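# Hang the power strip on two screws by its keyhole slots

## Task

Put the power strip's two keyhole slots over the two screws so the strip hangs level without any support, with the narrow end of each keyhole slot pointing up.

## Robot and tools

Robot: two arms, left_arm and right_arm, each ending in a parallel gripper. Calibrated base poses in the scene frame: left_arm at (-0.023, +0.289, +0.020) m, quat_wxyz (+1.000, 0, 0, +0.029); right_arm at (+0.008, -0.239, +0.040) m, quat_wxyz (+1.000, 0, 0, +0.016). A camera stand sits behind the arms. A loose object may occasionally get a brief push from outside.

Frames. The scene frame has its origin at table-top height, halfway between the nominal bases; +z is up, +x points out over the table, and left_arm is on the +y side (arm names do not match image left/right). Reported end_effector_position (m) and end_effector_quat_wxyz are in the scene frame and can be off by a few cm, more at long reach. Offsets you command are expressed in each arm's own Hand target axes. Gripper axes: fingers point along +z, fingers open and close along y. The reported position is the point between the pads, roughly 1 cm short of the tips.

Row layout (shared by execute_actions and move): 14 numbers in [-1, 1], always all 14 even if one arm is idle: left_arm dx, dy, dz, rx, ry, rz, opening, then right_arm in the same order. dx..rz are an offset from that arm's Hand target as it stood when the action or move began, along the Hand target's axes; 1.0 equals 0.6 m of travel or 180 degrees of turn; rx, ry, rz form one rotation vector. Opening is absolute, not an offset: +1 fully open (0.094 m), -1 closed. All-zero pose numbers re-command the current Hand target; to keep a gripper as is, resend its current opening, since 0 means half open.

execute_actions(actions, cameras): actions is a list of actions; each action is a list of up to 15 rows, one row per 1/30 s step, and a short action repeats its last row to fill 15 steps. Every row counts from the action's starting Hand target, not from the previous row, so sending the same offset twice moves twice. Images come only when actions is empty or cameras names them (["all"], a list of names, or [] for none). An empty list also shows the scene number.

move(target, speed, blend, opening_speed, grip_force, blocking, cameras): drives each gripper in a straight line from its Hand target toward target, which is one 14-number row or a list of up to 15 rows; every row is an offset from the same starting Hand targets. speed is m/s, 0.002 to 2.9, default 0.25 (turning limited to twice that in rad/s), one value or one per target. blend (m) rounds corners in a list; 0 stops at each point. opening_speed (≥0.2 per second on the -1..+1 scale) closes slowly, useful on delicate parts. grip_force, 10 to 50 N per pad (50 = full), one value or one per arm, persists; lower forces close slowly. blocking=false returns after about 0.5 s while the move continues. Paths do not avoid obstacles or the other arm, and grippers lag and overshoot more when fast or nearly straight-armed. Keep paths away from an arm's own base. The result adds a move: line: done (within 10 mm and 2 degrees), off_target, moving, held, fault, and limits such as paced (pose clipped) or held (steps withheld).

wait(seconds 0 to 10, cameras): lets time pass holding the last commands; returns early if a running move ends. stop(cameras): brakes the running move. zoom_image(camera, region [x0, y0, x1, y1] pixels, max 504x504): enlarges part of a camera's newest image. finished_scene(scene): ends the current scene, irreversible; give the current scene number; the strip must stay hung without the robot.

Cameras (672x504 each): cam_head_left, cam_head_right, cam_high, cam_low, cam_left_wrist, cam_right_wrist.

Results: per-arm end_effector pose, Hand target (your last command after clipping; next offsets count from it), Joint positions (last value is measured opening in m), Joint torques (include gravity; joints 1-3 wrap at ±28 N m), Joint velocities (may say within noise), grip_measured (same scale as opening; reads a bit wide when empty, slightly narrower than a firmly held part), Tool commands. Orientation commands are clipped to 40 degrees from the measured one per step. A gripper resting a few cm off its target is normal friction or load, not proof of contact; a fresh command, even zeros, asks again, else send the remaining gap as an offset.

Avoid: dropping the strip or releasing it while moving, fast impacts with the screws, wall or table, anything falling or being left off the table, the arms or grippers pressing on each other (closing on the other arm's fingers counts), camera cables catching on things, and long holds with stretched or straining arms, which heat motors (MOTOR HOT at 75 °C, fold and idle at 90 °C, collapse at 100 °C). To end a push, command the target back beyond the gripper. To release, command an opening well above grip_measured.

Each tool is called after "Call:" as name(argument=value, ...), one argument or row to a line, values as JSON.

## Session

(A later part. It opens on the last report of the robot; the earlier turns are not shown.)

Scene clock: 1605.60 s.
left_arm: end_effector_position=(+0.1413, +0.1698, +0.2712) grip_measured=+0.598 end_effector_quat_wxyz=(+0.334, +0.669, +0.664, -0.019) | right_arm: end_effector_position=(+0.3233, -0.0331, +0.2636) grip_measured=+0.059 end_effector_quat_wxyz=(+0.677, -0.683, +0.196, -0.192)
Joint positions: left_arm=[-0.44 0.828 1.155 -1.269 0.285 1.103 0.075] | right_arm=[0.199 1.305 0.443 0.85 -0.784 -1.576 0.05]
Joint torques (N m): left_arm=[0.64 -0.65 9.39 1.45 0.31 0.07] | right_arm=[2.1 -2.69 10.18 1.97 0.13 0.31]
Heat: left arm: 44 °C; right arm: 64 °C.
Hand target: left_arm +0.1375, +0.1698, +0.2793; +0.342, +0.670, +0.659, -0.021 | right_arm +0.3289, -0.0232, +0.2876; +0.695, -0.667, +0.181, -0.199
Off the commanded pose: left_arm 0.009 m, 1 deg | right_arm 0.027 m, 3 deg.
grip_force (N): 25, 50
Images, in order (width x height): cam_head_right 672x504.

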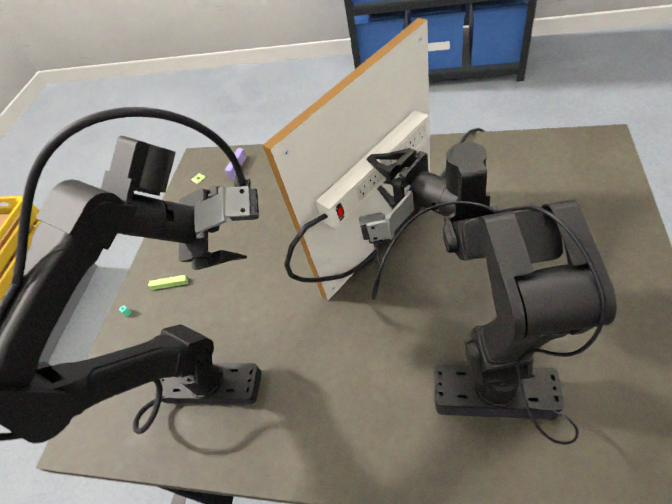

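Call:
execute_actions(
  actions=[
    [[0,0,0,0,0,0,0.6,0.006,0,0,0,0,0,-0.1]],
    [[0,0,0,0,0,0,0.6,0.0054,-0.0148,0,0,0,0,-0.1],[0,0,0,0,0,0,0.6,0.0099,-0.0198,0,0,0,0,-0.1],[0,0,0,0,0,0,0.6,0.0126,-0.0117,0,0,0,0,-0.1],[0,0,0,0,0,0,0.6,0.0132,0.0041,0,0,0,0,-0.1],[0,0,0,0,0,0,0.6,0.0115,0.0172,0,0,0,0,-0.1],[0,0,0,0,0,0,0.6,0.0078,0.0189,0,0,0,0,-0.1],[0,0,0,0,0,0,0.6,0.0028,0.0081,0,0,0,0,-0.1],[0,0,0,0,0,0,0.6,-0.0028,-0.0081,0,0,0,0,-0.1],[0,0,0,0,0,0,0.6,-0.0078,-0.0189,0,0,0,0,-0.1],[0,0,0,0,0,0,0.6,-0.0115,-0.0172,0,0,0,0,-0.1],[0,0,0,0,0,0,0.6,-0.0132,-0.0041,0,0,0,0,-0.1],[0,0,0,0,0,0,0.6,-0.0126,0.0117,0,0,0,0,-0.1],[0,0,0,0,0,0,0.6,-0.0099,0.0198,0,0,0,0,-0.1],[0,0,0,0,0,0,0.6,-0.0054,0.0148,0,0,0,0,-0.1],[0,0,0,0,0,0,0.6,0,0,0,0,0,0,-0.1]],
  ],
  cameras=[],
)

Call:
execute_actions(
  actions=[
    [[0,0,0,0,0,0,0.6,0.006,0,0,0,0,0,-0.1]],
    [[0,0,0,0,0,0,0.6,0.0054,-0.0148,0,0,0,0,-0.1],[0,0,0,0,0,0,0.6,0.0099,-0.0198,0,0,0,0,-0.1],[0,0,0,0,0,0,0.6,0.0126,-0.0117,0,0,0,0,-0.1],[0,0,0,0,0,0,0.6,0.0132,0.0041,0,0,0,0,-0.1],[0,0,0,0,0,0,0.6,0.0115,0.0172,0,0,0,0,-0.1],[0,0,0,0,0,0,0.6,0.0078,0.0189,0,0,0,0,-0.1],[0,0,0,0,0,0,0.6,0.0028,0.0081,0,0,0,0,-0.1],[0,0,0,0,0,0,0.6,-0.0028,-0.0081,0,0,0,0,-0.1],[0,0,0,0,0,0,0.6,-0.0078,-0.0189,0,0,0,0,-0.1],[0,0,0,0,0,0,0.6,-0.0115,-0.0172,0,0,0,0,-0.1],[0,0,0,0,0,0,0.6,-0.0132,-0.0041,0,0,0,0,-0.1],[0,0,0,0,0,0,0.6,-0.0126,0.0117,0,0,0,0,-0.1],[0,0,0,0,0,0,0.6,-0.0099,0.0198,0,0,0,0,-0.1],[0,0,0,0,0,0,0.6,-0.0054,0.0148,0,0,0,0,-0.1],[0,0,0,0,0,0,0.6,0,0,0,0,0,0,-0.1]],
  ],
  cameras=["cam_head_right"],
)

Call:
zoom_image(
  camera="cam_head_right",
  region=[300, 100, 450, 250],
)

Scene clock: 1619.03 s.
left_arm: end_effector_position=(+0.1413, +0.1698, +0.2712) grip_measured=+0.598 end_effector_quat_wxyz=(+0.334, +0.669, +0.664, -0.019) | right_arm: end_effector_position=(+0.3237, -0.0334, +0.2637) grip_measured=+0.059 end_effector_quat_wxyz=(+0.679, -0.684, +0.192, -0.187)
Joint positions: left_arm=[-0.44 0.828 1.155 -1.269 0.285 1.103 0.075] | right_arm=[0.19 1.316 0.45 0.854 -0.807 -1.575 0.05]
Joint torques (N m): left_arm=[0.62 -0.65 9.39 1.45 0.32 0.07] | right_arm=[1.92 -2.66 10.22 1.97 0.26 0.32]
Heat: left arm: 44 °C; right arm: 66 °C.
Hand target: left_arm +0.1375, +0.1698, +0.2793; +0.342, +0.670, +0.659, -0.021 | right_arm +0.3320, -0.0251, +0.2877; +0.695, -0.666, +0.181, -0.199
Off the commanded pose: left_arm 0.009 m, 1 deg | right_arm 0.027 m, 3 deg.
grip_force (N): 25, 50
No camera images: "cameras" was empty.

Scene clock: 1620.23 s.
left_arm: end_effector_position=(+0.1413, +0.1698, +0.2712) grip_measured=+0.598 end_effector_quat_wxyz=(+0.334, +0.669, +0.664, -0.019) | right_arm: end_effector_position=(+0.3243, -0.0337, +0.2637) grip_measured=+0.059 end_effector_quat_wxyz=(+0.681, -0.684, +0.188, -0.182)
Joint positions: left_arm=[-0.44 0.828 1.155 -1.269 0.285 1.103 0.075] | right_arm=[0.181 1.327 0.456 0.86 -0.829 -1.572 0.05]
Joint torques (N m): left_arm=[0.62 -0.65 9.39 1.45 0.32 0.07] | right_arm=[1.8 -2.76 10.29 1.94 0.39 0.31]
Heat: left arm: 44 °C; right arm: 66 °C.
Hand target: left_arm +0.1375, +0.1698, +0.2793; +0.342, +0.670, +0.659, -0.021 | right_arm +0.3350, -0.0269, +0.2877; +0.695, -0.667, +0.181, -0.199
Off the commanded pose: left_arm 0.009 m, 1 deg | right_arm 0.027 m, 3 deg.
grip_force (N): 25, 50
Images, in order (width x height): cam_head_right 672x504.

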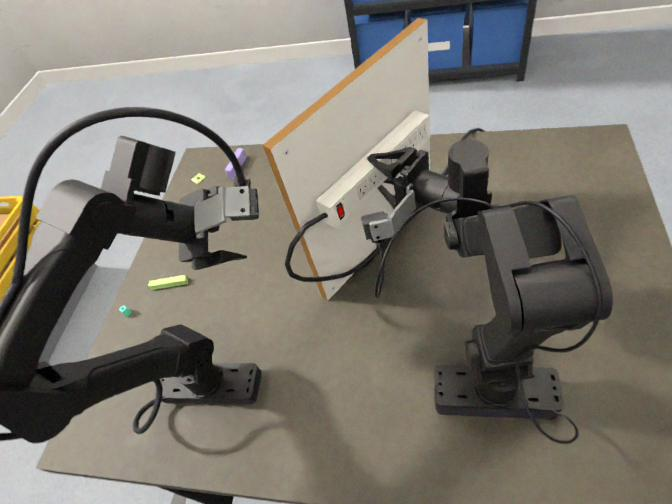

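Scaled by 3.360.

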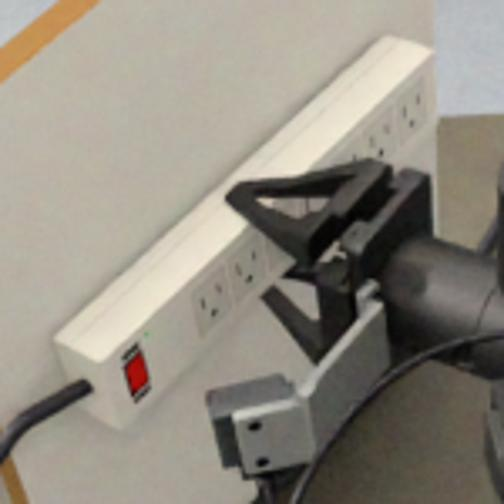

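Call:
execute_actions(
  actions=[],
)

Scene clock: 1625.67 s.
left_arm: end_effector_position=(+0.1413, +0.1698, +0.2712) grip_measured=+0.598 end_effector_quat_wxyz=(+0.334, +0.669, +0.664, -0.019) | right_arm: end_effector_position=(+0.3243, -0.0337, +0.2637) grip_measured=+0.059 end_effector_quat_wxyz=(+0.681, -0.684, +0.188, -0.182)
Joint positions: left_arm=[-0.44 0.828 1.155 -1.269 0.285 1.103 0.075] | right_arm=[0.181 1.327 0.456 0.86 -0.829 -1.572 0.05]
Joint velocities: within noise
Joint torques (N m): left_arm=[0.64 -0.65 9.39 1.45 0.32 0.07] | right_arm=[1.8 -2.78 10.26 1.94 0.4 0.33]
Heat: left arm: 44 °C; right arm: 67 °C.
Hand target: left_arm +0.1375, +0.1698, +0.2793; +0.342, +0.670, +0.659, -0.021 | right_arm +0.3350, -0.0269, +0.2877; +0.695, -0.667, +0.181, -0.199
Tool commands: left_gripper/opening=+0.6 right_gripper/opening=-0.1
Off the commanded pose: left_arm 0.009 m, 1 deg | right_arm 0.027 m, 3 deg.
grip_force (N): 25, 50

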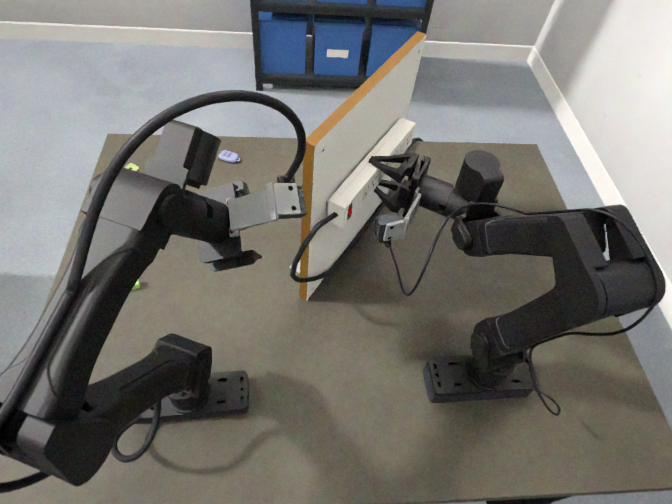

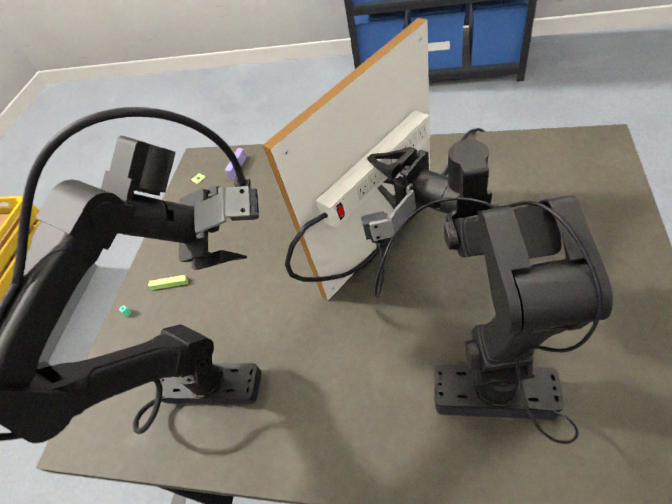

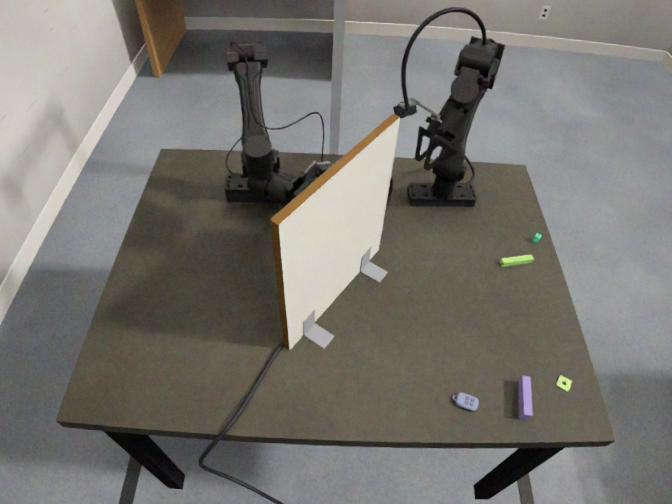

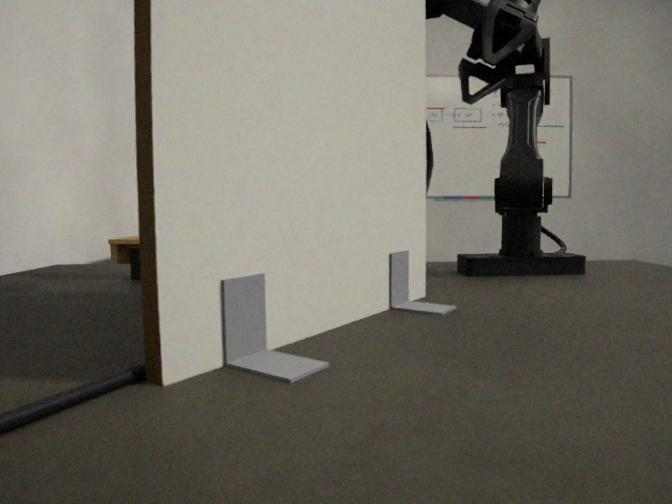

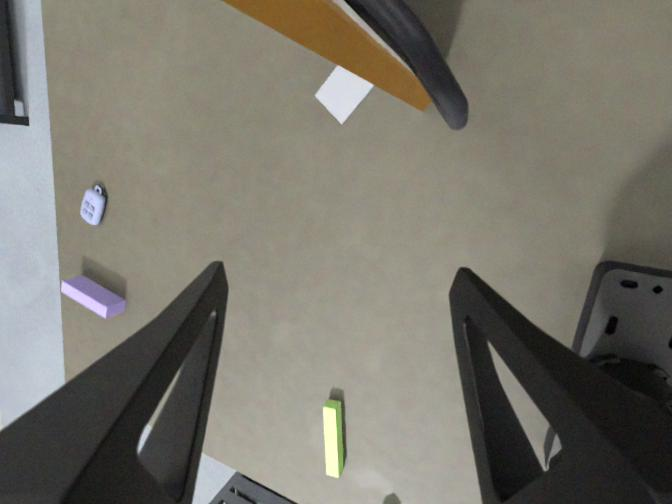

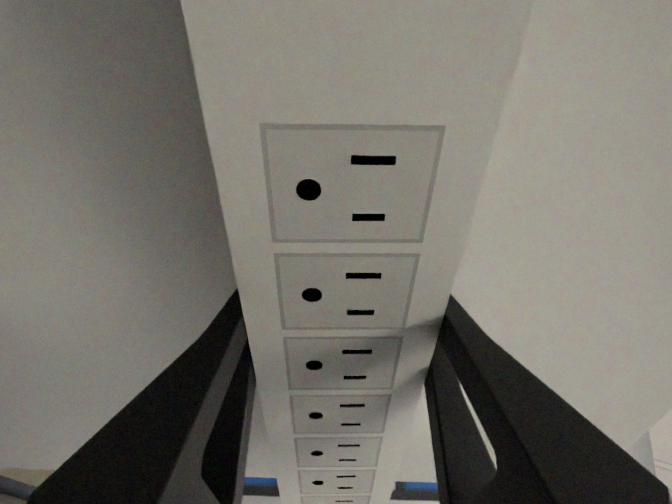

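Call:
zoom_image(
  camera="cam_head_right",
  region=[300, 180, 360, 240],
)

Call:
zoom_image(
  camera="cam_head_right",
  region=[390, 90, 450, 150],
)

Scaled by 8.400.

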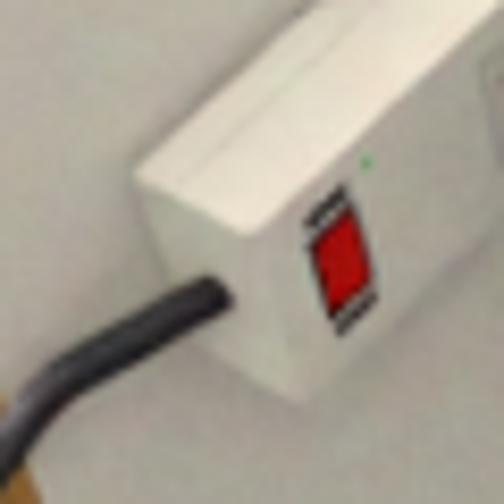

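Scaled by 8.400.

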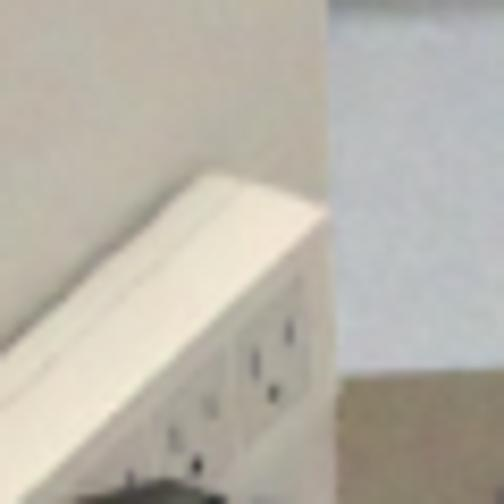

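Call:
execute_actions(
  actions=[
    [[0,0,0,0,0,0,0.6,-0.006,-0.005,-0.008,0,0,0,-0.1]],
    [[0,0,0,0,0,0,0.6,0.0050,-0.0148,0.0014,0,0,0,-0.1],[0,0,0,0,0,0,0.6,0.0066,-0.0198,0.0019,0,0,0,-0.1],[0,0,0,0,0,0,0.6,0.0039,-0.0117,0.0011,0,0,0,-0.1],[0,0,0,0,0,0,0.6,-0.0014,0.0041,-0.0004,0,0,0,-0.1],[0,0,0,0,0,0,0.6,-0.0057,0.0172,-0.0016,0,0,0,-0.1],[0,0,0,0,0,0,0.6,-0.0063,0.0189,-0.0018,0,0,0,-0.1],[0,0,0,0,0,0,0.6,-0.0027,0.0081,-0.0008,0,0,0,-0.1],[0,0,0,0,0,0,0.6,0.0027,-0.0081,0.0008,0,0,0,-0.1],[0,0,0,0,0,0,0.6,0.0063,-0.0189,0.0018,0,0,0,-0.1],[0,0,0,0,0,0,0.6,0.0057,-0.0172,0.0016,0,0,0,-0.1],[0,0,0,0,0,0,0.6,0.0014,-0.0041,0.0004,0,0,0,-0.1],[0,0,0,0,0,0,0.6,-0.0039,0.0117,-0.0011,0,0,0,-0.1],[0,0,0,0,0,0,0.6,-0.0066,0.0198,-0.0019,0,0,0,-0.1],[0,0,0,0,0,0,0.6,-0.0050,0.0148,-0.0014,0,0,0,-0.1],[0,0,0,0,0,0,0.6,0,0,0,0,0,0,-0.1]],
  ],
  cameras=["cam_head_right"],
)

Call:
zoom_image(
  camera="cam_head_right",
  region=[300, 180, 360, 240],
)

Call:
zoom_image(
  camera="cam_head_right",
  region=[390, 90, 450, 150],
)

Scene clock: 1668.87 s.
left_arm: end_effector_position=(+0.1413, +0.1698, +0.2712) grip_measured=+0.598 end_effector_quat_wxyz=(+0.334, +0.669, +0.664, -0.019) | right_arm: end_effector_position=(+0.3242, -0.0341, +0.2638) grip_measured=+0.059 end_effector_quat_wxyz=(+0.677, -0.686, +0.193, -0.182)
Joint positions: left_arm=[-0.44 0.828 1.155 -1.269 0.285 1.103 0.075] | right_arm=[0.183 1.313 0.459 0.831 -0.819 -1.576 0.05]
Joint torques (N m): left_arm=[0.62 -0.65 9.4 1.45 0.31 0.07] | right_arm=[1.31 -4.37 9.26 2.01 0.22 0.35]
Heat: left arm: 44 °C; right arm: 67 °C.
Hand target: left_arm +0.1375, +0.1698, +0.2793; +0.342, +0.670, +0.659, -0.021 | right_arm +0.3294, -0.0293, +0.2904; +0.695, -0.667, +0.181, -0.199
Off the commanded pose: left_arm 0.009 m, 1 deg | right_arm 0.028 m, 4 deg.
grip_force (N): 25, 50
Images, in order (width x height): cam_head_right 672x504.

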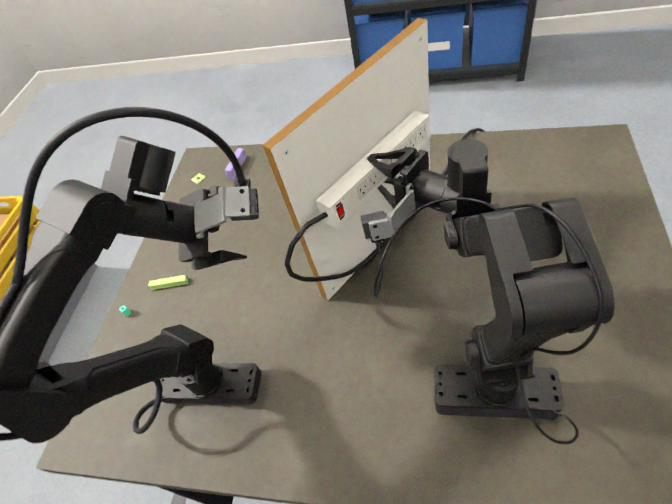

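Scaled by 8.400.

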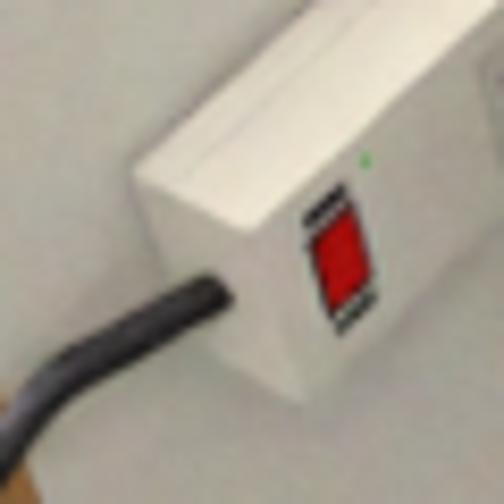

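Scaled by 8.400.

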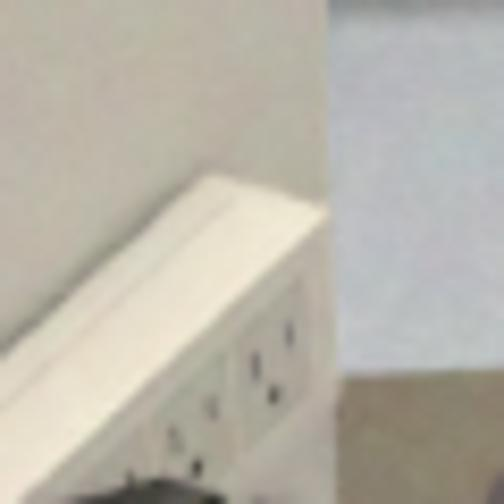

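Call:
execute_actions(
  actions=[
    [[0,0,0,0,0,0,0.6,0,-0.008,-0.008,0,0,-0.003,-0.1]],
    [[0,0,0,0,0,0,0.6,0.0099,-0.0236,0.003,0,0,0,-0.1],[0,0,0,0,0,0,0.6,0.0132,-0.0317,0.003,0,0,0,-0.1],[0,0,0,0,0,0,0.6,0.0078,-0.0187,0.002,0,0,0,-0.1],[0,0,0,0,0,0,0.6,-0.0028,0.0066,-0.0004,0,0,0,-0.1],[0,0,0,0,0,0,0.6,-0.0115,0.0276,-0.0016,0,0,0,-0.1],[0,0,0,0,0,0,0.6,-0.0126,0.0303,-0.0018,0,0,0,-0.1],[0,0,0,0,0,0,0.6,-0.0054,0.013,-0.0008,0,0,0,-0.1],[0,0,0,0,0,0,0.6,0.0054,-0.013,0.0008,0,0,0,-0.1],[0,0,0,0,0,0,0.6,0.0126,-0.0303,0.0018,0,0,0,-0.1],[0,0,0,0,0,0,0.6,0.0115,-0.0276,0.0016,0,0,0,-0.1],[0,0,0,0,0,0,0.6,0.0028,-0.0066,0.0004,0,0,0,-0.1],[0,0,0,0,0,0,0.6,-0.0078,0.0187,-0.0011,0,0,0,-0.1],[0,0,0,0,0,0,0.6,-0.0132,0.0317,-0.0019,0,0,0,-0.1],[0,0,0,0,0,0,0.6,-0.0099,0.0236,-0.0014,0,0,0,-0.1],[0,0,0,0,0,0,0.6,0,0,0,0,0,0,-0.1]],
  ],
  cameras=["cam_head_right"],
)

Call:
zoom_image(
  camera="cam_head_right",
  region=[300, 180, 360, 240],
)

Call:
zoom_image(
  camera="cam_head_right",
  region=[390, 90, 450, 150],
)

Scene clock: 1678.93 s.
left_arm: end_effector_position=(+0.1413, +0.1698, +0.2712) grip_measured=+0.598 end_effector_quat_wxyz=(+0.334, +0.669, +0.664, -0.019) | right_arm: end_effector_position=(+0.3243, -0.0361, +0.2694) grip_measured=+0.059 end_effector_quat_wxyz=(+0.677, -0.684, +0.191, -0.194)
Joint positions: left_arm=[-0.44 0.828 1.155 -1.269 0.285 1.103 0.075] | right_arm=[0.182 1.291 0.461 0.818 -0.806 -1.585 0.05]
Joint torques (N m): left_arm=[0.64 -0.66 9.4 1.45 0.31 0.07] | right_arm=[0.29 -4.71 9.4 1.84 -0.09 0.33]
Heat: left arm: 44 °C; right arm: 66 °C.
Hand target: left_arm +0.1375, +0.1698, +0.2793; +0.342, +0.670, +0.659, -0.021 | right_arm +0.3267, -0.0335, +0.2949; +0.694, -0.667, +0.177, -0.202
Off the commanded pose: left_arm 0.009 m, 1 deg | right_arm 0.026 m, 3 deg.
grip_force (N): 25, 50
Images, in order (width x height): cam_head_right 672x504.

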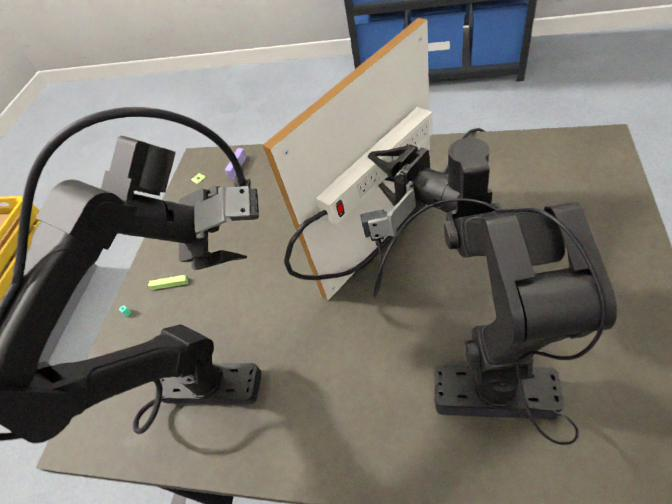

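Scaled by 8.400.

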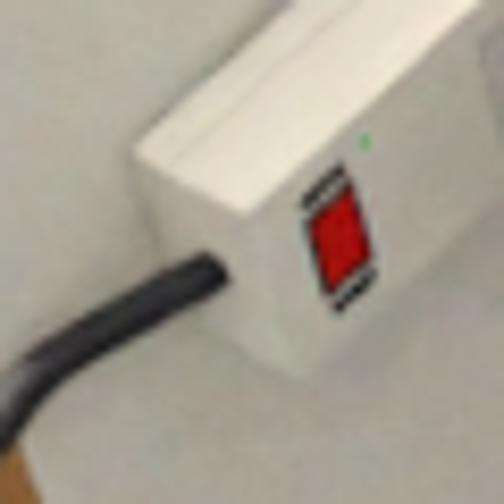

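Scaled by 8.400.

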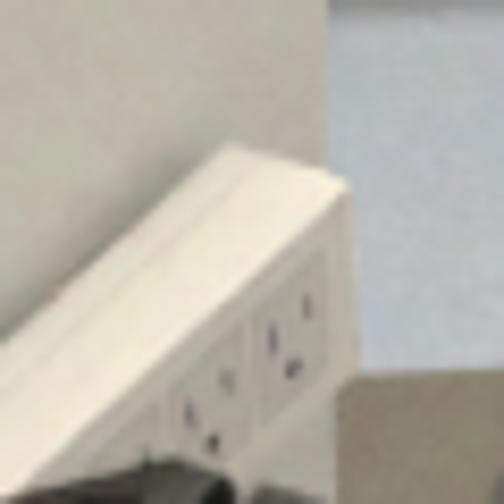

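Call:
execute_actions(
  actions=[
    [[0,0,0,0,0,0,0.6,-0.004,0.006,-0.002,0,0,-0.005,-0.1]],
    [[0,0,0,0,0,0,0.6,0.0050,-0.0148,0.0014,0,0,0,-0.1],[0,0,0,0,0,0,0.6,0.0066,-0.0198,0.0019,0,0,0,-0.1],[0,0,0,0,0,0,0.6,0.0039,-0.0117,0.0011,0,0,0,-0.1],[0,0,0,0,0,0,0.6,-0.0014,0.0041,-0.0004,0,0,0,-0.1],[0,0,0,0,0,0,0.6,-0.0057,0.0172,-0.0016,0,0,0,-0.1],[0,0,0,0,0,0,0.6,-0.0063,0.0189,-0.0018,0,0,0,-0.1],[0,0,0,0,0,0,0.6,-0.0027,0.0081,-0.0008,0,0,0,-0.1],[0,0,0,0,0,0,0.6,0.0027,-0.0081,0.0008,0,0,0,-0.1],[0,0,0,0,0,0,0.6,0.0063,-0.0189,0.0018,0,0,0,-0.1],[0,0,0,0,0,0,0.6,0.0057,-0.0172,0.0016,0,0,0,-0.1],[0,0,0,0,0,0,0.6,0.0014,-0.0041,0.0004,0,0,0,-0.1],[0,0,0,0,0,0,0.6,-0.0039,0.0117,-0.0011,0,0,0,-0.1],[0,0,0,0,0,0,0.6,-0.0066,0.0198,-0.0019,0,0,0,-0.1],[0,0,0,0,0,0,0.6,-0.0050,0.0148,-0.0014,0,0,0,-0.1],[0,0,0,0,0,0,0.6,0,0,0,0,0,0,-0.1]],
  ],
  cameras=["cam_head_right"],
)

Call:
zoom_image(
  camera="cam_head_right",
  region=[300, 180, 360, 240],
)

Call:
zoom_image(
  camera="cam_head_right",
  region=[390, 90, 450, 150],
)

Scene clock: 1700.83 s.
left_arm: end_effector_position=(+0.1413, +0.1698, +0.2712) grip_measured=+0.598 end_effector_quat_wxyz=(+0.334, +0.669, +0.664, -0.019) | right_arm: end_effector_position=(+0.3238, -0.0361, +0.2704) grip_measured=+0.059 end_effector_quat_wxyz=(+0.677, -0.683, +0.185, -0.201)
Joint positions: left_arm=[-0.44 0.828 1.155 -1.269 0.285 1.103 0.075] | right_arm=[0.184 1.289 0.456 0.829 -0.802 -1.596 0.05]
Joint torques (N m): left_arm=[0.62 -0.65 9.4 1.45 0.32 0.07] | right_arm=[0.53 -4.46 8.38 1.88 -0.08 0.31]
Heat: left arm: 44 °C; right arm: 68 °C.
Hand target: left_arm +0.1375, +0.1698, +0.2793; +0.342, +0.670, +0.659, -0.021 | right_arm +0.3242, -0.0332, +0.2913; +0.693, -0.669, +0.172, -0.207
Off the commanded pose: left_arm 0.009 m, 1 deg | right_arm 0.021 m, 3 deg.
grip_force (N): 25, 50
Images, in order (width x height): cam_head_right 672x504.

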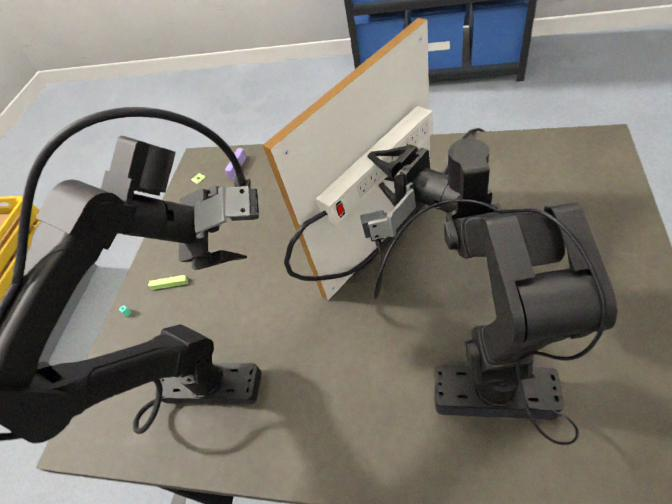

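Scaled by 8.400.

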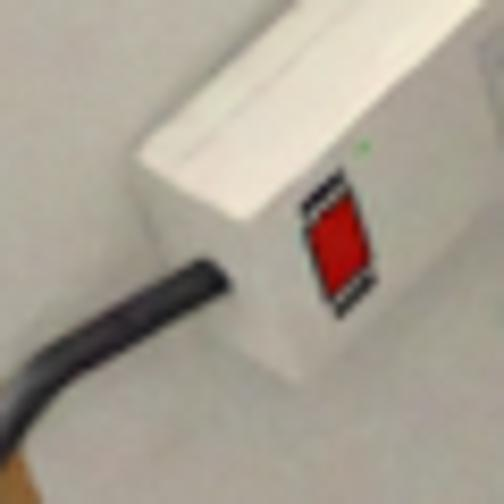

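Scaled by 8.400.

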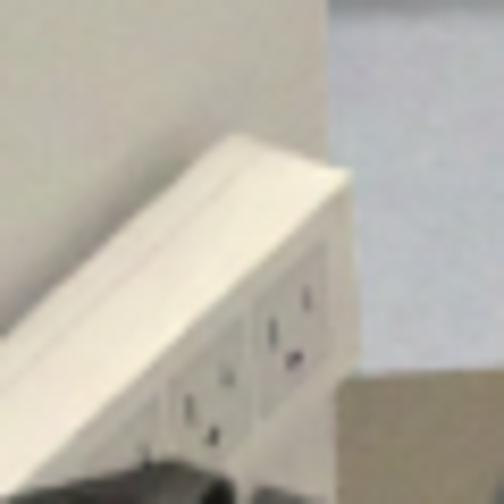

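Call:
execute_actions(
  actions=[
    [[0,0,0,0,0,0,0.6,-0.003,0.009,0,0,0,0.001,-0.1]],
    [[0,0,0,0,0,0,0.6,0.0050,-0.0148,0.0014,0,0,0,-0.1],[0,0,0,0,0,0,0.6,0.0066,-0.0198,0.0019,0,0,0,-0.1],[0,0,0,0,0,0,0.6,0.0039,-0.0117,0.0011,0,0,0,-0.1],[0,0,0,0,0,0,0.6,-0.0014,0.0041,-0.0004,0,0,0,-0.1],[0,0,0,0,0,0,0.6,-0.0057,0.0172,-0.0016,0,0,0,-0.1],[0,0,0,0,0,0,0.6,-0.0063,0.0189,-0.0018,0,0,0,-0.1],[0,0,0,0,0,0,0.6,-0.0027,0.0081,-0.0008,0,0,0,-0.1],[0,0,0,0,0,0,0.6,0.0027,-0.0081,0.0008,0,0,0,-0.1],[0,0,0,0,0,0,0.6,0.0063,-0.0189,0.0018,0,0,0,-0.1],[0,0,0,0,0,0,0.6,0.0057,-0.0172,0.0016,0,0,0,-0.1],[0,0,0,0,0,0,0.6,0.0014,-0.0041,0.0004,0,0,0,-0.1],[0,0,0,0,0,0,0.6,-0.0039,0.0117,-0.0011,0,0,0,-0.1],[0,0,0,0,0,0,0.6,-0.0066,0.0198,-0.0019,0,0,0,-0.1],[0,0,0,0,0,0,0.6,-0.0050,0.0148,-0.0014,0,0,0,-0.1],[0,0,0,0,0,0,0.6,0,0,0,0,0,0,-0.1]],
  ],
  cameras=["cam_head_right"],
)

Call:
zoom_image(
  camera="cam_head_right",
  region=[300, 180, 360, 240],
)

Call:
zoom_image(
  camera="cam_head_right",
  region=[390, 90, 450, 150],
)

Scene clock: 1711.70 s.
left_arm: end_effector_position=(+0.1413, +0.1698, +0.2712) grip_measured=+0.598 end_effector_quat_wxyz=(+0.334, +0.669, +0.664, -0.019) | right_arm: end_effector_position=(+0.3229, -0.0357, +0.2700) grip_measured=+0.059 end_effector_quat_wxyz=(+0.680, -0.680, +0.181, -0.206)
Joint positions: left_arm=[-0.44 0.828 1.155 -1.269 0.285 1.103 0.075] | right_arm=[0.187 1.298 0.443 0.869 -0.798 -1.594 0.05]
Joint torques (N m): left_arm=[0.64 -0.65 9.39 1.44 0.32 0.07] | right_arm=[0.73 -4.12 8.02 1.8 -0.05 0.31]
Heat: left arm: 45 °C; right arm: 66 °C.
Hand target: left_arm +0.1375, +0.1698, +0.2793; +0.342, +0.670, +0.659, -0.021 | right_arm +0.3229, -0.0321, +0.2859; +0.693, -0.669, +0.173, -0.206
Off the commanded pose: left_arm 0.009 m, 1 deg | right_arm 0.016 m, 2 deg.
grip_force (N): 25, 50
Images, in order (width x height): cam_head_right 672x504.

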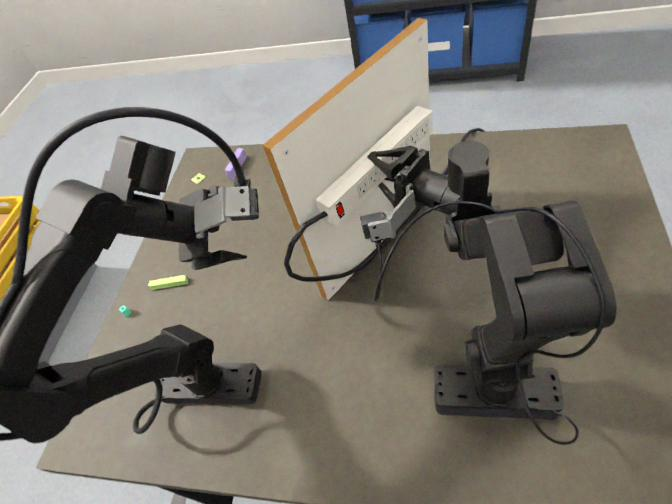

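Scaled by 8.400.

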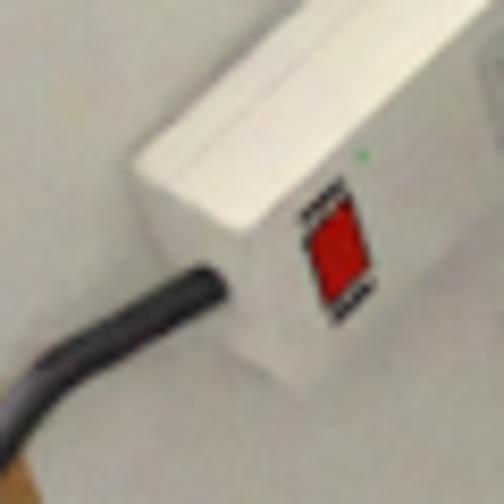

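Scaled by 8.400.

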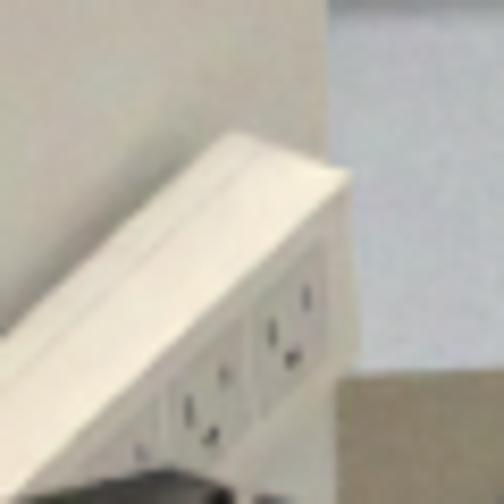

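Call:
execute_actions(
  actions=[
    [[0,0,0,0,0,0,0.6,-0.001,0.009,0,0,0,0.007,-0.1]],
    [[0,0,0,0,0,0,0.6,0.0050,-0.0148,0.0014,0,0,0,-0.1],[0,0,0,0,0,0,0.6,0.0066,-0.0198,0.0019,0,0,0,-0.1],[0,0,0,0,0,0,0.6,0.0039,-0.0117,0.0011,0,0,0,-0.1],[0,0,0,0,0,0,0.6,-0.0014,0.0041,-0.0004,0,0,0,-0.1],[0,0,0,0,0,0,0.6,-0.0057,0.0172,-0.0016,0,0,0,-0.1],[0,0,0,0,0,0,0.6,-0.0063,0.0189,-0.0018,0,0,0,-0.1],[0,0,0,0,0,0,0.6,-0.0027,0.0081,-0.0008,0,0,0,-0.1],[0,0,0,0,0,0,0.6,0.0027,-0.0081,0.0008,0,0,0,-0.1],[0,0,0,0,0,0,0.6,0.0063,-0.0189,0.0018,0,0,0,-0.1],[0,0,0,0,0,0,0.6,0.0057,-0.0172,0.0016,0,0,0,-0.1],[0,0,0,0,0,0,0.6,0.0014,-0.0041,0.0004,0,0,0,-0.1],[0,0,0,0,0,0,0.6,-0.0039,0.0117,-0.0011,0,0,0,-0.1],[0,0,0,0,0,0,0.6,-0.0066,0.0198,-0.0019,0,0,0,-0.1],[0,0,0,0,0,0,0.6,-0.0050,0.0148,-0.0014,0,0,0,-0.1],[0,0,0,0,0,0,0.6,0,0,0,0,0,0,-0.1]],
  ],
  cameras=["cam_head_right"],
)

Call:
zoom_image(
  camera="cam_head_right",
  region=[300, 180, 360, 240],
)

Call:
zoom_image(
  camera="cam_head_right",
  region=[390, 90, 450, 150],
)

Scene clock: 1719.90 s.
left_arm: end_effector_position=(+0.1413, +0.1698, +0.2712) grip_measured=+0.598 end_effector_quat_wxyz=(+0.334, +0.669, +0.664, -0.019) | right_arm: end_effector_position=(+0.3229, -0.0358, +0.2685) grip_measured=+0.059 end_effector_quat_wxyz=(+0.685, -0.675, +0.184, -0.203)
Joint positions: left_arm=[-0.44 0.828 1.155 -1.269 0.285 1.103 0.075] | right_arm=[0.187 1.315 0.431 0.914 -0.797 -1.571 0.05]
Joint torques (N m): left_arm=[0.64 -0.65 9.39 1.45 0.32 0.07] | right_arm=[0.85 -3.96 7.76 1.65 -0.02 0.29]
Heat: left arm: 45 °C; right arm: 66 °C.
Hand target: left_arm +0.1375, +0.1698, +0.2793; +0.342, +0.670, +0.659, -0.021 | right_arm +0.3227, -0.0317, +0.2803; +0.695, -0.667, +0.181, -0.199
Off the commanded pose: left_arm 0.009 m, 1 deg | right_arm 0.013 m, 2 deg.
grip_force (N): 25, 50
Images, in order (width x height): cam_head_right 672x504.

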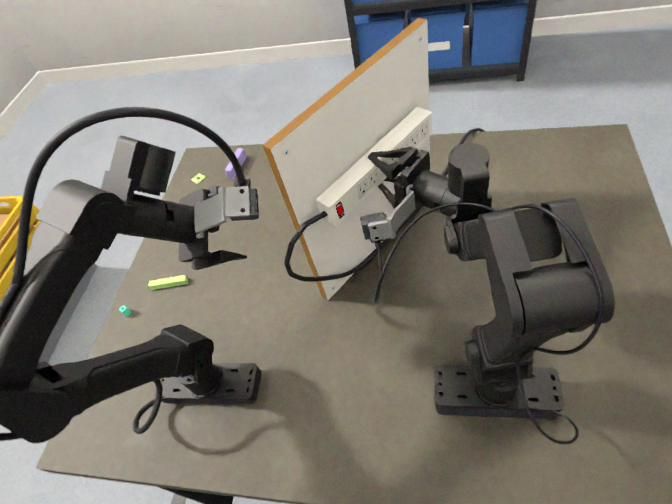

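Scaled by 8.400.

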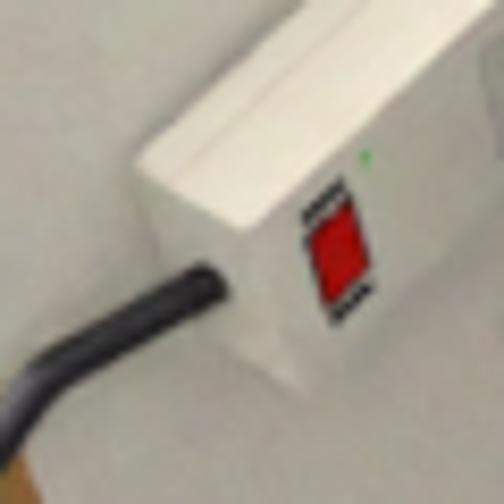

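Scaled by 8.400.

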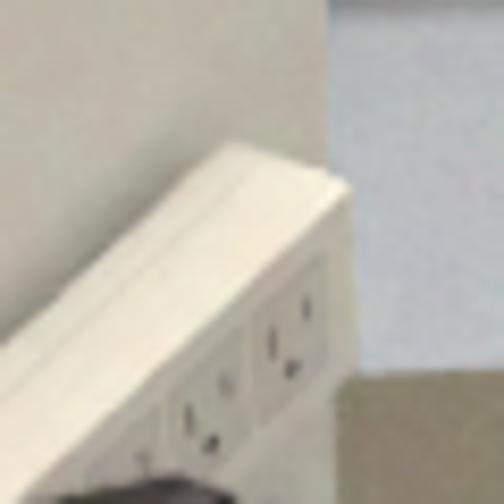

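Call:
execute_actions(
  actions=[
    [[0,0,0,0,0,0,0.6,0,0.0085,0,0,0,-0.002,-0.1]],
    [[0,0,0,0,0,0,0.6,0.0050,-0.0148,0.0014,0,0,0,-0.1],[0,0,0,0,0,0,0.6,0.0066,-0.0198,0.0019,0,0,0,-0.1],[0,0,0,0,0,0,0.6,0.0039,-0.0117,0.0011,0,0,0,-0.1],[0,0,0,0,0,0,0.6,-0.0014,0.0041,-0.0004,0,0,0,-0.1],[0,0,0,0,0,0,0.6,-0.0057,0.0172,-0.0016,0,0,0,-0.1],[0,0,0,0,0,0,0.6,-0.0063,0.0189,-0.0018,0,0,0,-0.1],[0,0,0,0,0,0,0.6,-0.0027,0.0081,-0.0008,0,0,0,-0.1],[0,0,0,0,0,0,0.6,0.0027,-0.0081,0.0008,0,0,0,-0.1],[0,0,0,0,0,0,0.6,0.0063,-0.0189,0.0018,0,0,0,-0.1],[0,0,0,0,0,0,0.6,0.0057,-0.0172,0.0016,0,0,0,-0.1],[0,0,0,0,0,0,0.6,0.0014,-0.0041,0.0004,0,0,0,-0.1],[0,0,0,0,0,0,0.6,-0.0039,0.0117,-0.0011,0,0,0,-0.1],[0,0,0,0,0,0,0.6,-0.0066,0.0198,-0.0019,0,0,0,-0.1],[0,0,0,0,0,0,0.6,-0.0050,0.0148,-0.0014,0,0,0,-0.1],[0,0,0,0,0,0,0.6,0,0,0,0,0,0,-0.1]],
  ],
  cameras=["cam_head_right"],
)

Call:
zoom_image(
  camera="cam_head_right",
  region=[300, 180, 360, 240],
)

Call:
zoom_image(
  camera="cam_head_right",
  region=[390, 90, 450, 150],
)

Scene clock: 1731.23 s.
left_arm: end_effector_position=(+0.1413, +0.1698, +0.2712) grip_measured=+0.598 end_effector_quat_wxyz=(+0.334, +0.669, +0.664, -0.019) | right_arm: end_effector_position=(+0.3231, -0.0359, +0.2687) grip_measured=+0.059 end_effector_quat_wxyz=(+0.689, -0.670, +0.178, -0.209)
Joint positions: left_arm=[-0.44 0.828 1.155 -1.269 0.285 1.103 0.075] | right_arm=[0.186 1.334 0.422 0.966 -0.799 -1.566 0.05]
Joint torques (N m): left_arm=[0.62 -0.65 9.39 1.45 0.31 0.07] | right_arm=[0.99 -3.96 7.45 1.5 0.03 0.21]
Heat: left arm: 45 °C; right arm: 65 °C.
Hand target: left_arm +0.1375, +0.1698, +0.2793; +0.342, +0.670, +0.659, -0.021 | right_arm +0.3229, -0.0316, +0.2753; +0.695, -0.667, +0.179, -0.201
Off the commanded pose: left_arm 0.009 m, 1 deg | right_arm 0.008 m, 1 deg.
grip_force (N): 25, 50
Images, in order (width x height): cam_head_right 672x504.

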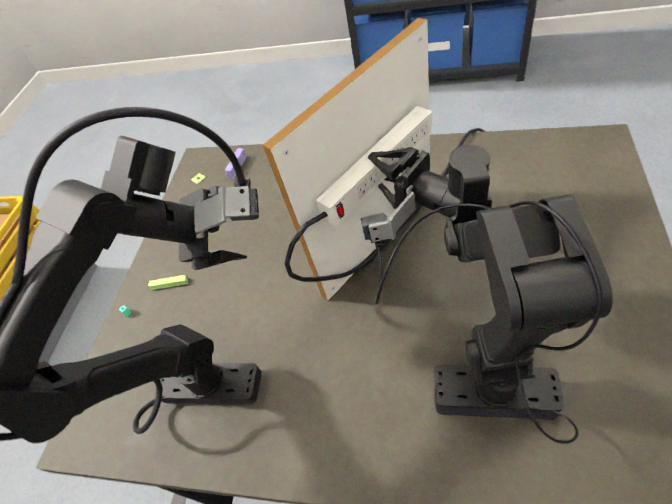

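Scaled by 8.400.

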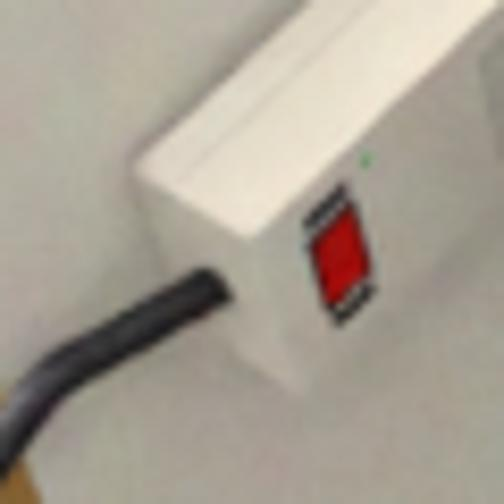

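Scaled by 8.400.

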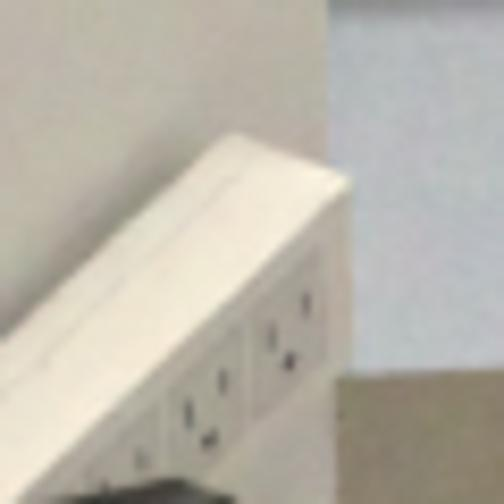

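Call:
execute_actions(
  actions=[
    [[0,0,0,0,0,0,0.6,0,0.010,0,0,0,0.003,-0.1]],
  ],
  cameras=["cam_head_right"],
)

Call:
zoom_image(
  camera="cam_head_right",
  region=[300, 180, 360, 240],
)

Call:
zoom_image(
  camera="cam_head_right",
  region=[390, 90, 450, 150],
)

Scene clock: 1734.93 s.
left_arm: end_effector_position=(+0.1413, +0.1698, +0.2712) grip_measured=+0.598 end_effector_quat_wxyz=(+0.334, +0.669, +0.664, -0.019) | right_arm: end_effector_position=(+0.3231, -0.0359, +0.2690) grip_measured=+0.059 end_effector_quat_wxyz=(+0.690, -0.670, +0.178, -0.209)
Joint positions: left_arm=[-0.44 0.828 1.155 -1.269 0.285 1.103 0.075] | right_arm=[0.186 1.334 0.422 0.968 -0.799 -1.566 0.05]
Joint torques (N m): left_arm=[0.62 -0.66 9.4 1.45 0.31 0.07] | right_arm=[1.07 -2.21 6.42 1.78 0.04 0.28]
Heat: left arm: 45 °C; right arm: 64 °C.
Hand target: left_arm +0.1375, +0.1698, +0.2793; +0.342, +0.670, +0.659, -0.021 | right_arm +0.3232, -0.0314, +0.2693; +0.696, -0.666, +0.182, -0.198
Off the commanded pose: left_arm 0.009 m, 1 deg | right_arm 0.005 m, 2 deg.
grip_force (N): 25, 50
Images, in order (width x height): cam_head_right 672x504.

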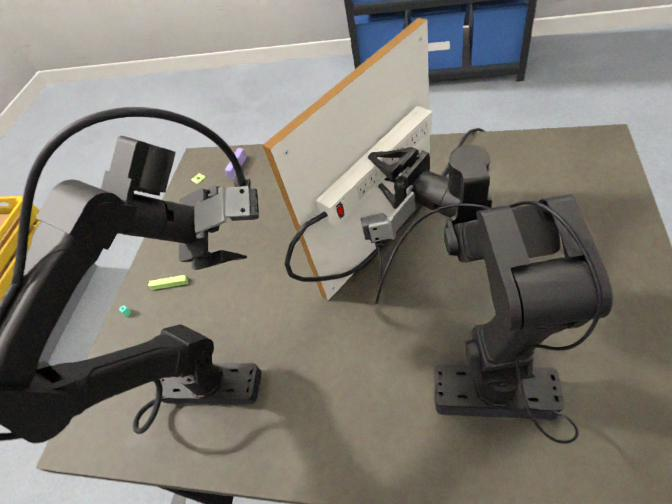

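Scaled by 8.400.

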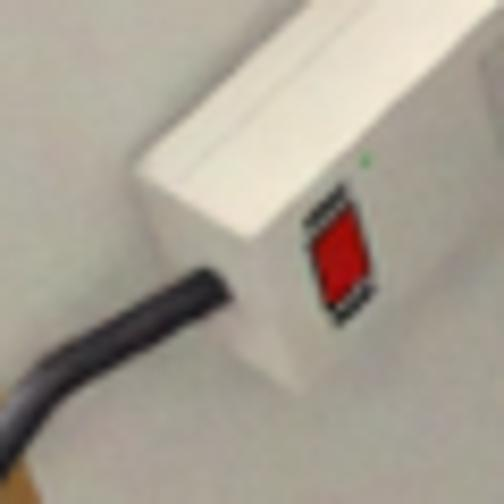

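Scaled by 8.400.

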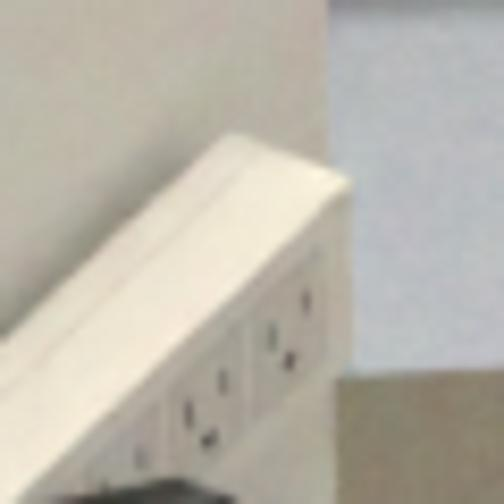

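Call:
execute_actions(
  actions=[
    [[0,0,0,0,0,0,0.6,0,0.006,-0.002,0,0,0.002,-0.1]],
  ],
  cameras=[],
)

Call:
execute_actions(
  actions=[
    [[0,0,0,0,0,0,0.6,0,0.006,-0.002,0,0,0.002,-0.1]],
  ],
  cameras=["cam_head_right"],
)

Call:
zoom_image(
  camera="cam_head_right",
  region=[300, 180, 360, 240],
)

Call:
zoom_image(
  camera="cam_head_right",
  region=[390, 90, 450, 150],
)

Scene clock: 1752.90 s.
left_arm: end_effector_position=(+0.1413, +0.1698, +0.2712) grip_measured=+0.598 end_effector_quat_wxyz=(+0.334, +0.669, +0.664, -0.019) | right_arm: end_effector_position=(+0.3237, -0.0353, +0.2689) grip_measured=+0.059 end_effector_quat_wxyz=(+0.692, -0.668, +0.175, -0.209)
Joint positions: left_arm=[-0.44 0.828 1.155 -1.269 0.285 1.103 0.075] | right_arm=[0.186 1.347 0.422 0.99 -0.802 -1.56 0.05]
Joint torques (N m): left_arm=[0.62 -0.64 9.39 1.44 0.31 0.07] | right_arm=[0.83 -2.37 5.57 1.78 0.04 0.28]
Heat: left arm: 45 °C; right arm: 63 °C.
Hand target: left_arm +0.1375, +0.1698, +0.2793; +0.342, +0.670, +0.659, -0.021 | right_arm +0.3227, -0.0323, +0.2657; +0.696, -0.666, +0.184, -0.196
Off the commanded pose: left_arm 0.009 m, 1 deg | right_arm 0.005 m, 2 deg.
grip_force (N): 25, 50
No camera images: "cameras" was empty.

Scene clock: 1753.60 s.
left_arm: end_effector_position=(+0.1413, +0.1698, +0.2712) grip_measured=+0.598 end_effector_quat_wxyz=(+0.334, +0.669, +0.664, -0.019) | right_arm: end_effector_position=(+0.3234, -0.0356, +0.2683) grip_measured=+0.059 end_effector_quat_wxyz=(+0.695, -0.665, +0.175, -0.209)
Joint positions: left_arm=[-0.44 0.828 1.155 -1.269 0.285 1.103 0.075] | right_arm=[0.185 1.359 0.414 1.024 -0.804 -1.55 0.05]
Joint torques (N m): left_arm=[0.62 -0.66 9.39 1.45 0.32 0.07] | right_arm=[0.61 -2.44 5.37 1.66 0.03 0.25]
Heat: left arm: 45 °C; right arm: 63 °C.
Hand target: left_arm +0.1375, +0.1698, +0.2793; +0.342, +0.670, +0.659, -0.021 | right_arm +0.3222, -0.0332, +0.2620; +0.697, -0.665, +0.186, -0.193
Off the commanded pose: left_arm 0.009 m, 1 deg | right_arm 0.007 m, 2 deg.
grip_force (N): 25, 50
Images, in order (width x height): cam_head_right 672x504.

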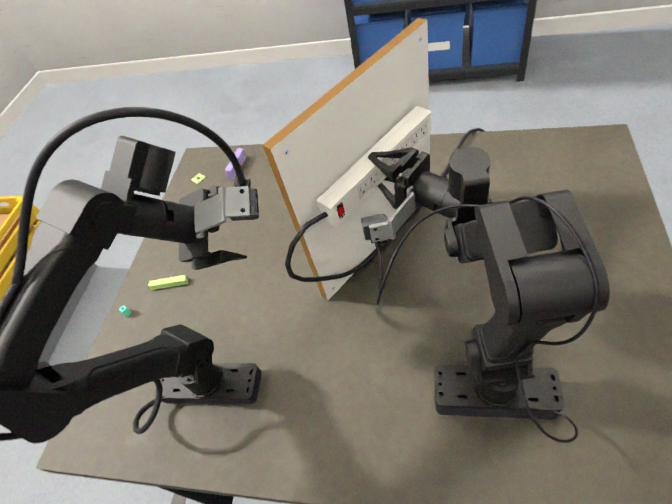

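Scaled by 8.400.

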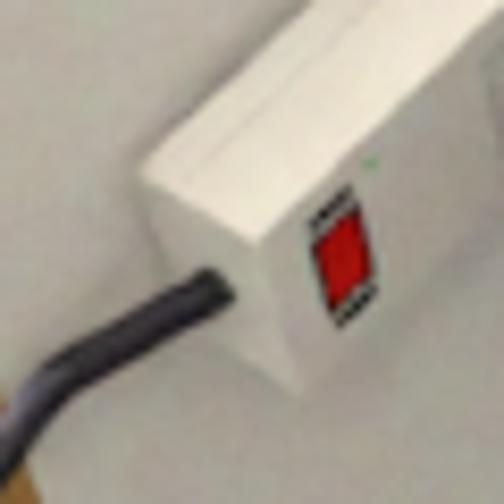

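Scaled by 8.400.

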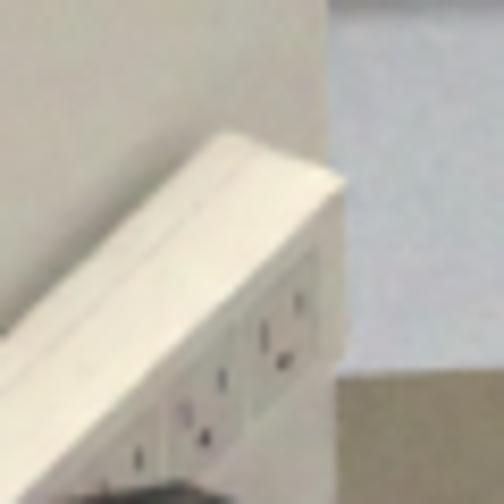

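Call:
execute_actions(
  actions=[
    [[0,0,0,0,0,0,0.6,0,0.006,0,0,0,0,-0.1]],
  ],
  cameras=[],
)

Call:
execute_actions(
  actions=[
    [[0,0,0,0,0,0,0.6,0,0.006,0,0,0,0,-0.1]],
  ],
  cameras=["cam_head_right"],
)

Call:
zoom_image(
  camera="cam_head_right",
  region=[300, 180, 360, 240],
)

Call:
zoom_image(
  camera="cam_head_right",
  region=[390, 90, 450, 150],
)

Scene clock: 1788.60 s.
left_arm: end_effector_position=(+0.1413, +0.1698, +0.2712) grip_measured=+0.598 end_effector_quat_wxyz=(+0.334, +0.669, +0.664, -0.019) | right_arm: end_effector_position=(+0.3233, -0.0356, +0.2683) grip_measured=+0.059 end_effector_quat_wxyz=(+0.698, -0.662, +0.172, -0.212)
Joint positions: left_arm=[-0.44 0.828 1.155 -1.269 0.285 1.103 0.075] | right_arm=[0.185 1.372 0.407 1.059 -0.804 -1.544 0.05]
Joint torques (N m): left_arm=[0.64 -0.65 9.39 1.45 0.32 0.07] | right_arm=[0.64 -2.3 5.15 1.55 0.03 0.19]
Heat: left arm: 45 °C; right arm: 58 °C.
Hand target: left_arm +0.1375, +0.1698, +0.2793; +0.342, +0.670, +0.659, -0.021 | right_arm +0.3223, -0.0331, +0.2585; +0.697, -0.665, +0.186, -0.193
Off the commanded pose: left_arm 0.009 m, 1 deg | right_arm 0.010 m, 3 deg.
grip_force (N): 25, 50
No camera images: "cameras" was empty.

Scene clock: 1789.30 s.
left_arm: end_effector_position=(+0.1413, +0.1698, +0.2712) grip_measured=+0.598 end_effector_quat_wxyz=(+0.334, +0.669, +0.664, -0.019) | right_arm: end_effector_position=(+0.3232, -0.0357, +0.2681) grip_measured=+0.059 end_effector_quat_wxyz=(+0.701, -0.659, +0.168, -0.214)
Joint positions: left_arm=[-0.44 0.828 1.155 -1.269 0.285 1.103 0.075] | right_arm=[0.184 1.387 0.401 1.095 -0.805 -1.538 0.05]
Joint torques (N m): left_arm=[0.64 -0.65 9.4 1.45 0.31 0.07] | right_arm=[0.73 -2.19 4.9 1.43 0.08 0.15]
Heat: left arm: 45 °C; right arm: 58 °C.
Hand target: left_arm +0.1375, +0.1698, +0.2793; +0.342, +0.670, +0.659, -0.021 | right_arm +0.3223, -0.0329, +0.2548; +0.697, -0.665, +0.186, -0.193
Off the commanded pose: left_arm 0.009 m, 1 deg | right_arm 0.014 m, 3 deg.
grip_force (N): 25, 50
Images, in order (width x height): cam_head_right 672x504.

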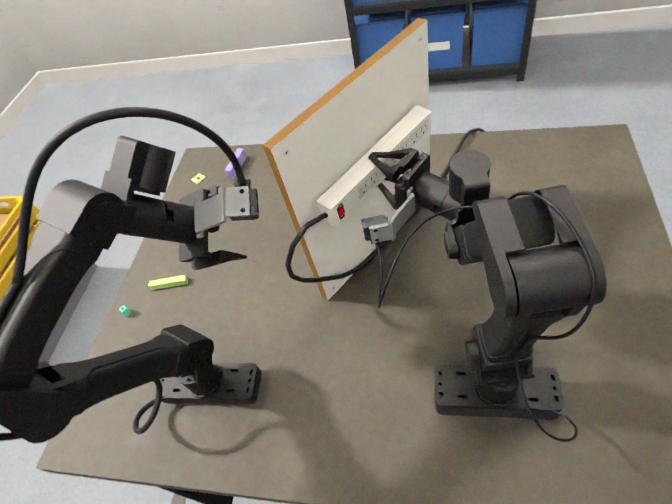

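Scaled by 8.400.

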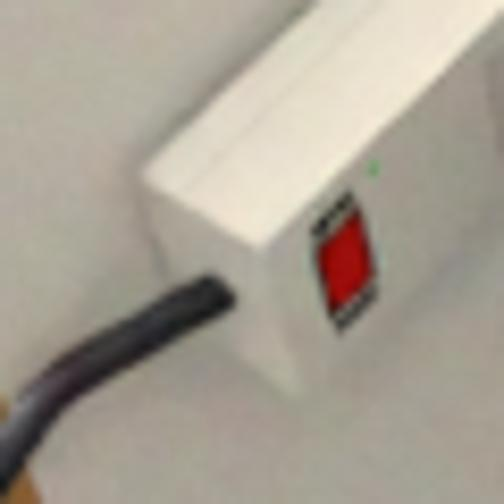

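Scaled by 8.400.

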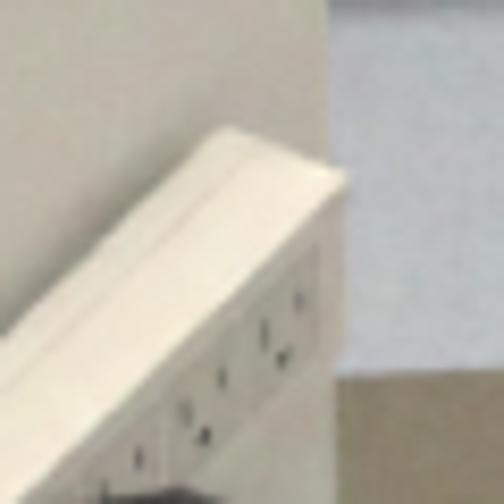

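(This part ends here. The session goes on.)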